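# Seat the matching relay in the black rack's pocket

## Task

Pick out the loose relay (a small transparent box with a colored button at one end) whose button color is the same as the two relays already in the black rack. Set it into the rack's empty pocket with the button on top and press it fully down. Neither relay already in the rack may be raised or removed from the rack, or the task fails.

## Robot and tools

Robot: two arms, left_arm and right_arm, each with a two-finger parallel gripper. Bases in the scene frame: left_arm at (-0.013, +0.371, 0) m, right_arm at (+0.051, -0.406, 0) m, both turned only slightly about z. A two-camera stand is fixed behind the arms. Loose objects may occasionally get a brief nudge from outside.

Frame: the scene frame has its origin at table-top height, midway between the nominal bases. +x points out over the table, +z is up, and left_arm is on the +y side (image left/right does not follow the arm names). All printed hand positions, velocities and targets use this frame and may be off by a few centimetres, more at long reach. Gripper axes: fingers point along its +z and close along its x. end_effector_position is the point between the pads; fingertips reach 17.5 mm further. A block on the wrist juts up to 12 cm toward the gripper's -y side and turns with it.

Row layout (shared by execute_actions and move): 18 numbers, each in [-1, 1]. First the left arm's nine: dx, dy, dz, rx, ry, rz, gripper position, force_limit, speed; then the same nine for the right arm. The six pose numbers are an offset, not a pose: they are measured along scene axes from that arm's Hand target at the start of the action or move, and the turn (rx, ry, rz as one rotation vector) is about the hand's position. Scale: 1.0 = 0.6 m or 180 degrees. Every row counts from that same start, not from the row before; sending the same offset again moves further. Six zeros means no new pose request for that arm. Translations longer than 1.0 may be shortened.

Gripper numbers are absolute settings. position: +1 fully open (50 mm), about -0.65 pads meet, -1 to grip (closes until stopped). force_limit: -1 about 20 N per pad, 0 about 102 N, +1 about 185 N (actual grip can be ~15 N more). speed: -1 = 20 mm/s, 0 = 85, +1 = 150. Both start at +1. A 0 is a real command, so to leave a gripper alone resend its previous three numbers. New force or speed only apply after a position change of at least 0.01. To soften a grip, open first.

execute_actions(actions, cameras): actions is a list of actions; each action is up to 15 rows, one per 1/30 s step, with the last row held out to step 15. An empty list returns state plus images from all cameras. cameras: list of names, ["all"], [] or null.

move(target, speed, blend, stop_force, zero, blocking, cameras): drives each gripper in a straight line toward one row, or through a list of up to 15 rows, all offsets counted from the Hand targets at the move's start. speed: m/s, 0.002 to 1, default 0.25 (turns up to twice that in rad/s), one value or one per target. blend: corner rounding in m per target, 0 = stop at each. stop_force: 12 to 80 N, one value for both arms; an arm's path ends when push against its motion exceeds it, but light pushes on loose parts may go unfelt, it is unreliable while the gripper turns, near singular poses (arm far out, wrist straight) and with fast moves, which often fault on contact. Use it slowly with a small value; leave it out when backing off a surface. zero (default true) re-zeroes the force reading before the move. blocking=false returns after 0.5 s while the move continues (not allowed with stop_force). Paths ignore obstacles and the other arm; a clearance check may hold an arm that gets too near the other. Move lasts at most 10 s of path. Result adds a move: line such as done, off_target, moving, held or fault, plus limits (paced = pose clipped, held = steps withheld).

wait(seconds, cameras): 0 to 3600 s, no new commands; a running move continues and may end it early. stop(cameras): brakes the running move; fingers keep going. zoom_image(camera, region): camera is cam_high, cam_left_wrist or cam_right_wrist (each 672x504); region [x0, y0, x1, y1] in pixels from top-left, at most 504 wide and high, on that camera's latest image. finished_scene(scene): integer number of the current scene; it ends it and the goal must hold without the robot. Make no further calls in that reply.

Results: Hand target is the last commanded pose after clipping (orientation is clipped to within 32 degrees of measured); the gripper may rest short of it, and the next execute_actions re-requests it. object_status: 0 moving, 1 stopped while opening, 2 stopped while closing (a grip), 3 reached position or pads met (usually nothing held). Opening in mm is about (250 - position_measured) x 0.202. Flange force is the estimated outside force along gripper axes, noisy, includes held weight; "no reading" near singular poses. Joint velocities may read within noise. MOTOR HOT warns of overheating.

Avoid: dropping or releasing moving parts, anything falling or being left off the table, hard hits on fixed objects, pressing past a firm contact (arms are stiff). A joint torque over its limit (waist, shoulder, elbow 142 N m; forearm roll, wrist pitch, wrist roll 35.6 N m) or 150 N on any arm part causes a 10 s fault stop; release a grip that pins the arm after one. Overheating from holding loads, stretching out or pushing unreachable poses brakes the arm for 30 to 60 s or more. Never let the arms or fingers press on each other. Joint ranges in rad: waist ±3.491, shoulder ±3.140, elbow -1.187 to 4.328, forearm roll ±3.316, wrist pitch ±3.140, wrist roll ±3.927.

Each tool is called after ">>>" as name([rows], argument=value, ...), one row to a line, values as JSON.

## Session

>>> execute_actions(actions=[])

Scene clock: 0.00 s.
left_arm: end_effector_position=(+0.4923, +0.1071, +0.2398) position_measured=3 object_status=3 end_effector_quat_wxyz=(-0.045, +0.969, +0.237, +0.061) | right_arm: end_effector_position=(+0.2692, -0.3935, +0.1256) position_measured=2 object_status=3 end_effector_quat_wxyz=(-0.068, +0.038, +0.968, -0.237)
Joint positions: left_arm=[-0.31 0.29 0.27 -0.142 -1.496 -0.75] | right_arm=[0.976 -0.28 -0.745 0.137 -1.585 0.501]
Joint velocities: within noise
Flange force (N): no reading
Hand target: left_arm +0.4923, +0.1071, +0.2398; -0.045, +0.969, +0.237, +0.061 | right_arm +0.2692, -0.3935, +0.1256; -0.068, +0.038, +0.968, -0.237
Tool commands: left_gripper/position=+1.0 left_gripper/force_limit=+1.0 left_gripper/speed=+1.0 right_gripper/position=+1.0 right_gripper/force_limit=+1.0 right_gripper/speed=+1.0

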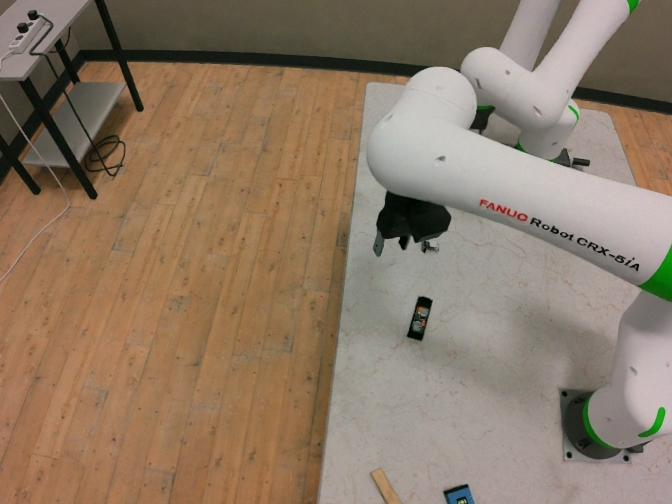

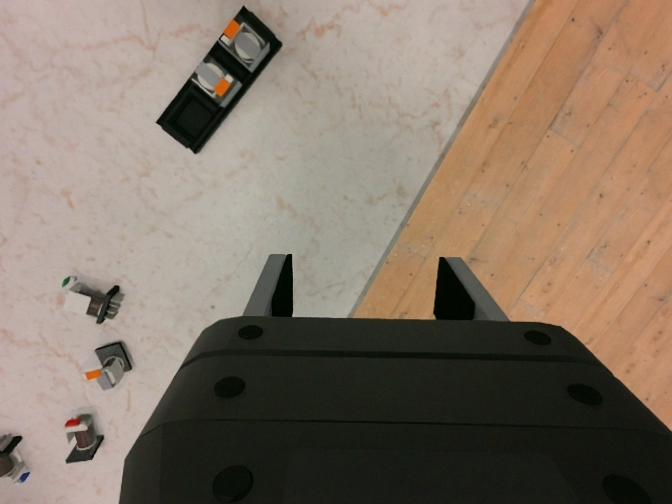

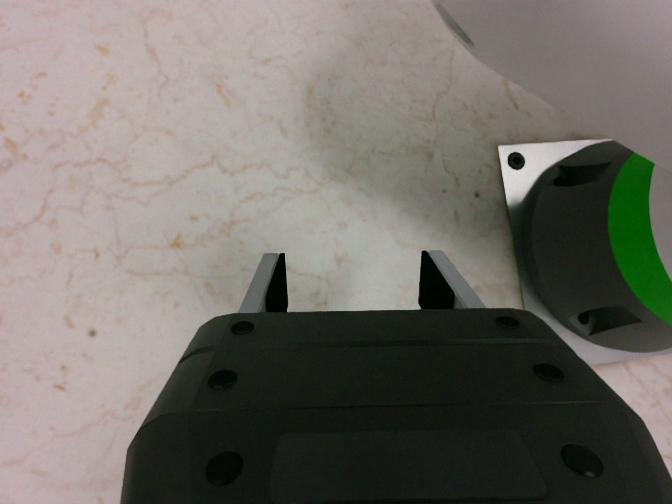

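>>> zoom_image(camera="cam_left_wrist", region=[0, 260, 180, 490])

>>> zoom_image(camera="cam_left_wrist", region=[140, 0, 300, 160])

Scaled by 2.191 from the camera's image (finer frame: 960x720).

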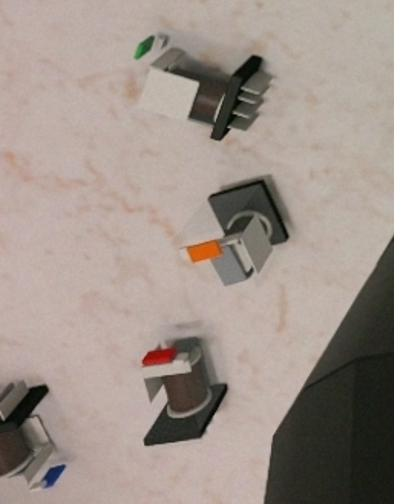

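Scaled by 3.150 from the camera's image (finer frame: 960x720).

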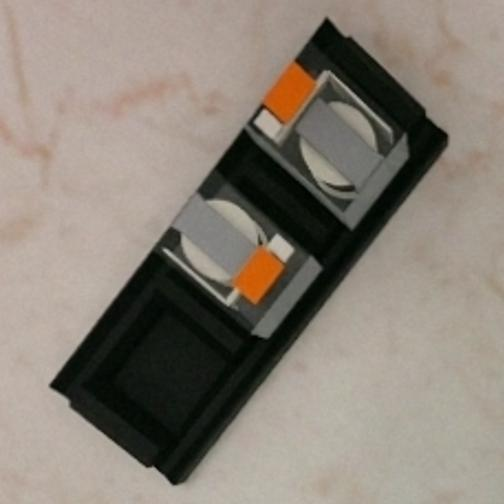

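>>> move(target=[-0.1437,-0.3363,-0.1997,-0.0114,0.0507,-0.4151,1,1,1,0,0,0,0,0,0,1,1,1], speed=0.4, cameras=["cam_left_wrist"])

>>> zoom_image(camera="cam_left_wrist", region=[200, 120, 500, 330])

Scene clock: 75.90 s.
left_arm: end_effector_position=(+0.4061, -0.0947, +0.1200) position_measured=3 object_status=3 end_effector_quat_wxyz=(+0.000, +0.916, -0.402, +0.000) | right_arm: end_effector_position=(+0.2692, -0.3935, +0.1256) position_measured=2 object_status=3 end_effector_quat_wxyz=(-0.068, +0.038, +0.968, -0.237)
Joint positions: left_arm=[-0.605 0.502 0.243 0.001 -1.311 -1.769] | right_arm=[0.976 -0.28 -0.745 0.137 -1.585 0.501]
Flange force (N): left_arm=[4.6 3.2 -0.2] | right_arm=[4.4 3.4 1.6]
Hand target: left_arm +0.4060, -0.0947, +0.1200; +0.000, +0.916, -0.402, +0.000 | right_arm +0.2692, -0.3935, +0.1256; -0.068, +0.038, +0.968, -0.237
Off the commanded pose: left_arm 0.000 m, 0 deg | right_arm 0.000 m, 0 deg.
move: done

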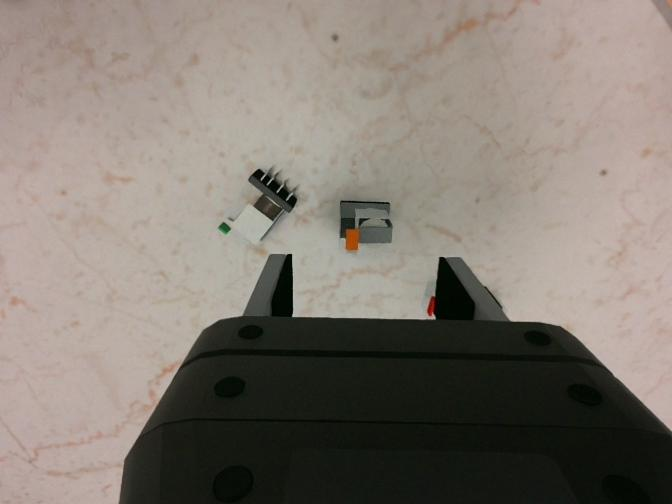

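Scaled by 1.680 from the camera's image (finer frame: 960x720).

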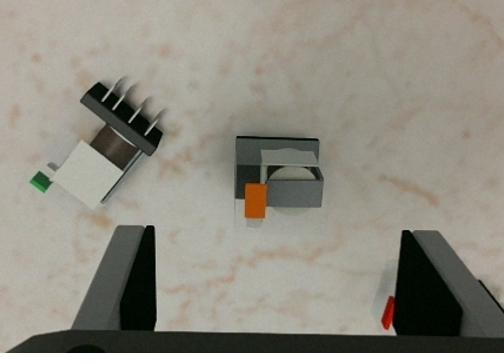

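>>> move([
  [0,-0.0098,-0.1,0,0,0,1,1,1,0,0,0,0,0,0,1,1,1],
  [0,-0.0098,-0.1375,0,0,0,1,1,1,0,0,0,0,0,0,1,1,1],
  [0,-0.0098,-0.1375,0,0,0,-1,-0.8,-0.8,0,0,0,0,0,0,1,1,1],
  [0,-0.0098,0.0167,0,0,0,-1,-0.8,-0.8,0,0,0,0,0,0,1,1,1],
  [-0.0565,0.2588,0.0167,0,0,0.1894,-1,-0.8,-0.8,0,0,0,0,0,0,1,1,1],
], speed=[0.15,0.08,0.08,0.15,0.35], blend=[0.005,0,0,0.02,0], cameras=["cam_left_wrist"])

>>> zoom_image(camera="cam_left_wrist", region=[270, 0, 450, 250])

>>> zoom_image(camera="cam_left_wrist", region=[290, 190, 450, 330])

Scene clock: 107.00 s.
left_arm: end_effector_position=(+0.3721, +0.0606, +0.1300) position_measured=116 object_status=2 end_effector_quat_wxyz=(+0.000, +0.993, -0.116, +0.000) | right_arm: end_effector_position=(+0.2692, -0.3935, +0.1256) position_measured=2 object_status=3 end_effector_quat_wxyz=(-0.068, +0.038, +0.968, -0.237)
Joint positions: left_arm=[-0.389 0.177 -0.165 0 -1.228 -1.39] | right_arm=[0.976 -0.28 -0.745 0.137 -1.585 0.501]
Flange force (N): left_arm=[3.1 5.4 1.4] | right_arm=[4.5 3.8 1.9]
Hand target: left_arm +0.3721, +0.0606, +0.1300; +0.000, +0.993, -0.116, +0.000 | right_arm +0.2692, -0.3935, +0.1256; -0.068, +0.038, +0.968, -0.237
Off the commanded pose: left_arm 0.000 m, 0 deg | right_arm 0.000 m, 0 deg.
move: done

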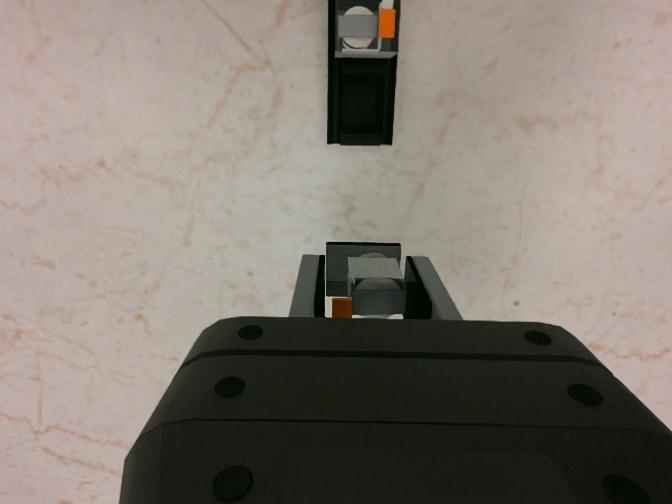

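Scaled by 2.016 from the camera's image (finer frame: 960x720).

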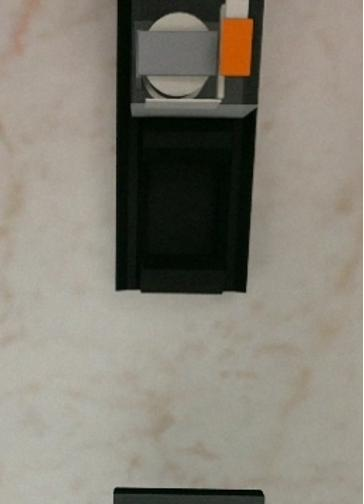

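Scaled by 3.150 from the camera's image (finer frame: 960x720).

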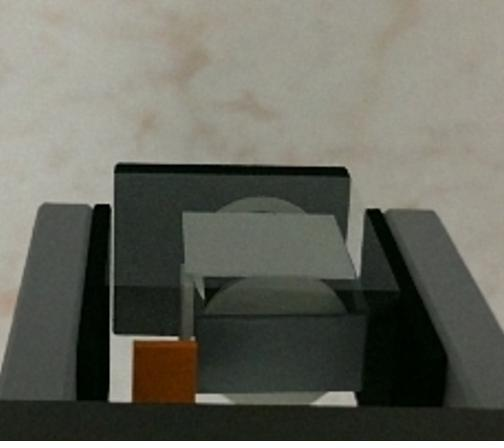

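>>> move([
  [0.0229,0.0924,0,0,0,0,-1,-0.8,-0.8,0,0,0,0,0,0,1,1,1],
  [0.0229,0.0924,-0.125,0,0,0,-1,-0.8,-0.8,0,0,0,0,0,0,1,1,1],
], speed=[0.2,0.12], blend=[0,0])

>>> move(target=[0,0,-0.0317,0,0,0,-1,-0.8,-0.8,0,0,0,0,0,0,1,1,1], speed=0.012, stop_force=18, cameras=["cam_left_wrist"])

Scene clock: 171.77 s.
left_arm: end_effector_position=(+0.3859, +0.1161, +0.0550) position_measured=116 object_status=2 end_effector_quat_wxyz=(+0.000, +0.993, -0.116, +0.000) | right_arm: end_effector_position=(+0.2692, -0.3935, +0.1256) position_measured=2 object_status=3 end_effector_quat_wxyz=(-0.068, +0.038, +0.968, -0.237)
Joint positions: left_arm=[-0.267 0.206 -0.323 0.001 -1.041 -1.512] | right_arm=[0.976 -0.28 -0.745 0.137 -1.585 0.501]
Flange force (N): left_arm=[3.1 5.8 1.0] | right_arm=[4.8 3.7 1.6]
Hand target: left_arm +0.3859, +0.1161, +0.0550; +0.000, +0.993, -0.116, +0.000 | right_arm +0.2692, -0.3935, +0.1256; -0.068, +0.038, +0.968, -0.237
Off the commanded pose: left_arm 0.000 m, 0 deg | right_arm 0.000 m, 0 deg.
move: done

Scene clock: 173.50 s.
left_arm: end_effector_position=(+0.3860, +0.1159, +0.0414) position_measured=116 object_status=2 end_effector_quat_wxyz=(+0.000, +0.993, -0.115, +0.000) | right_arm: end_effector_position=(+0.2692, -0.3935, +0.1256) position_measured=2 object_status=3 end_effector_quat_wxyz=(-0.068, +0.038, +0.968, -0.237)
Joint positions: left_arm=[-0.267 0.224 -0.337 0.001 -1.008 -1.512] | right_arm=[0.976 -0.28 -0.745 0.137 -1.585 0.501]
Flange force (N): left_arm=[-2.2 0.7 -37.0] | right_arm=[5.4 2.7 1.7]
Hand target: left_arm +0.3860, +0.1160, +0.0414; +0.000, +0.993, -0.115, +0.000 (not the last commanded pose) | right_arm +0.2692, -0.3935, +0.1256; -0.068, +0.038, +0.968, -0.237
Off the commanded pose: left_arm 0.005 m, 0 deg | right_arm 0.000 m, 0 deg.
move: contact (left_arm)

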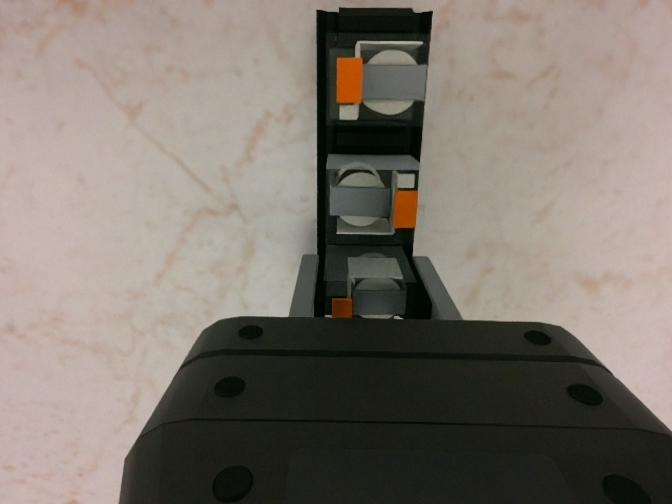

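>>> move(target=[0,0,-0.0083,0,0,0,-1,-0.8,-0.8,0,0,0,0,0,0,1,1,1], speed=0.01, stop_force=18)

>>> move([
  [0,0,0.0017,0,0,0,-1,-0.8,-0.8,0,0,0,0,0,0,1,1,1],
  [0,0,0.0017,0,0,0,0.67,-0.8,-0.8,0,0,0,0,0,0,1,1,1],
  [0,0,0.1,0,0,0,0.67,-0.8,-0.8,0,0,0,0,0,0,1,1,1],
  [-0.023,-0.0973,0.18,0,0,0,0.67,-0.8,-0.8,0,0,0,0,0,0,1,1,1],
], speed=[0.02,0.02,0.1,0.25], blend=[0,0,0.01,0], cameras=["cam_left_wrist"])

Scene clock: 181.43 s.
left_arm: end_effector_position=(+0.3860, +0.1160, +0.0408) position_measured=116 object_status=2 end_effector_quat_wxyz=(+0.000, +0.993, -0.115, +0.000) | right_arm: end_effector_position=(+0.2692, -0.3935, +0.1256) position_measured=2 object_status=3 end_effector_quat_wxyz=(-0.068, +0.038, +0.968, -0.237)
Joint positions: left_arm=[-0.267 0.225 -0.338 0.001 -1.007 -1.512] | right_arm=[0.976 -0.28 -0.745 0.137 -1.585 0.501]
Flange force (N): left_arm=[-3.4 1.5 -58.0] | right_arm=[4.6 3.8 1.7]
Hand target: left_arm +0.3860, +0.1160, +0.0408; +0.000, +0.993, -0.115, +0.000 (not the last commanded pose) | right_arm +0.2692, -0.3935, +0.1256; -0.068, +0.038, +0.968, -0.237
Off the commanded pose: left_arm 0.004 m, 0 deg | right_arm 0.000 m, 0 deg.
move: contact (left_arm)

Scene clock: 183.93 s.
left_arm: end_effector_position=(+0.3722, +0.0576, +0.1488) position_measured=52 object_status=3 end_effector_quat_wxyz=(+0.000, +0.993, -0.115, +0.000) | right_arm: end_effector_position=(+0.2692, -0.3935, +0.1256) position_measured=2 object_status=3 end_effector_quat_wxyz=(-0.068, +0.038, +0.968, -0.237)
Joint positions: left_arm=[-0.395 0.166 -0.131 0.001 -1.272 -1.384] | right_arm=[0.976 -0.28 -0.745 0.137 -1.585 0.501]
Flange force (N): left_arm=[4.6 6.3 -0.6] | right_arm=[4.8 3.4 2.0]
Hand target: left_arm +0.3722, +0.0576, +0.1488; +0.000, +0.993, -0.115, +0.000 | right_arm +0.2692, -0.3935, +0.1256; -0.068, +0.038, +0.968, -0.237
Off the commanded pose: left_arm 0.000 m, 0 deg | right_arm 0.000 m, 0 deg.
move: done

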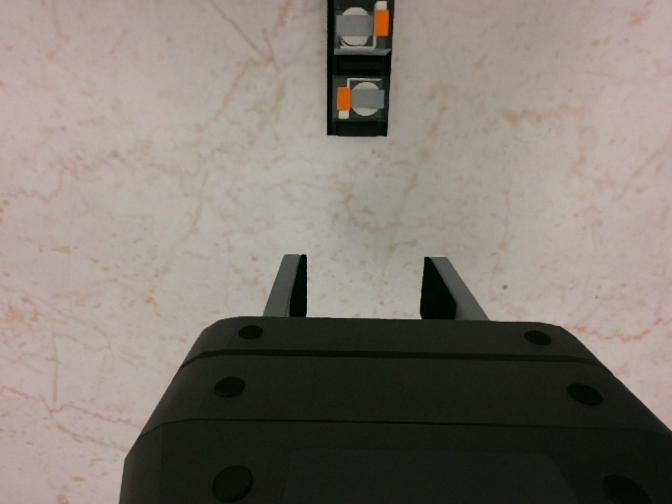

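The orange relay is now in the rack's end pocket, button up, and sits fully down.

>>> finished_scene(scene=3)

The scene is finished: the task was done.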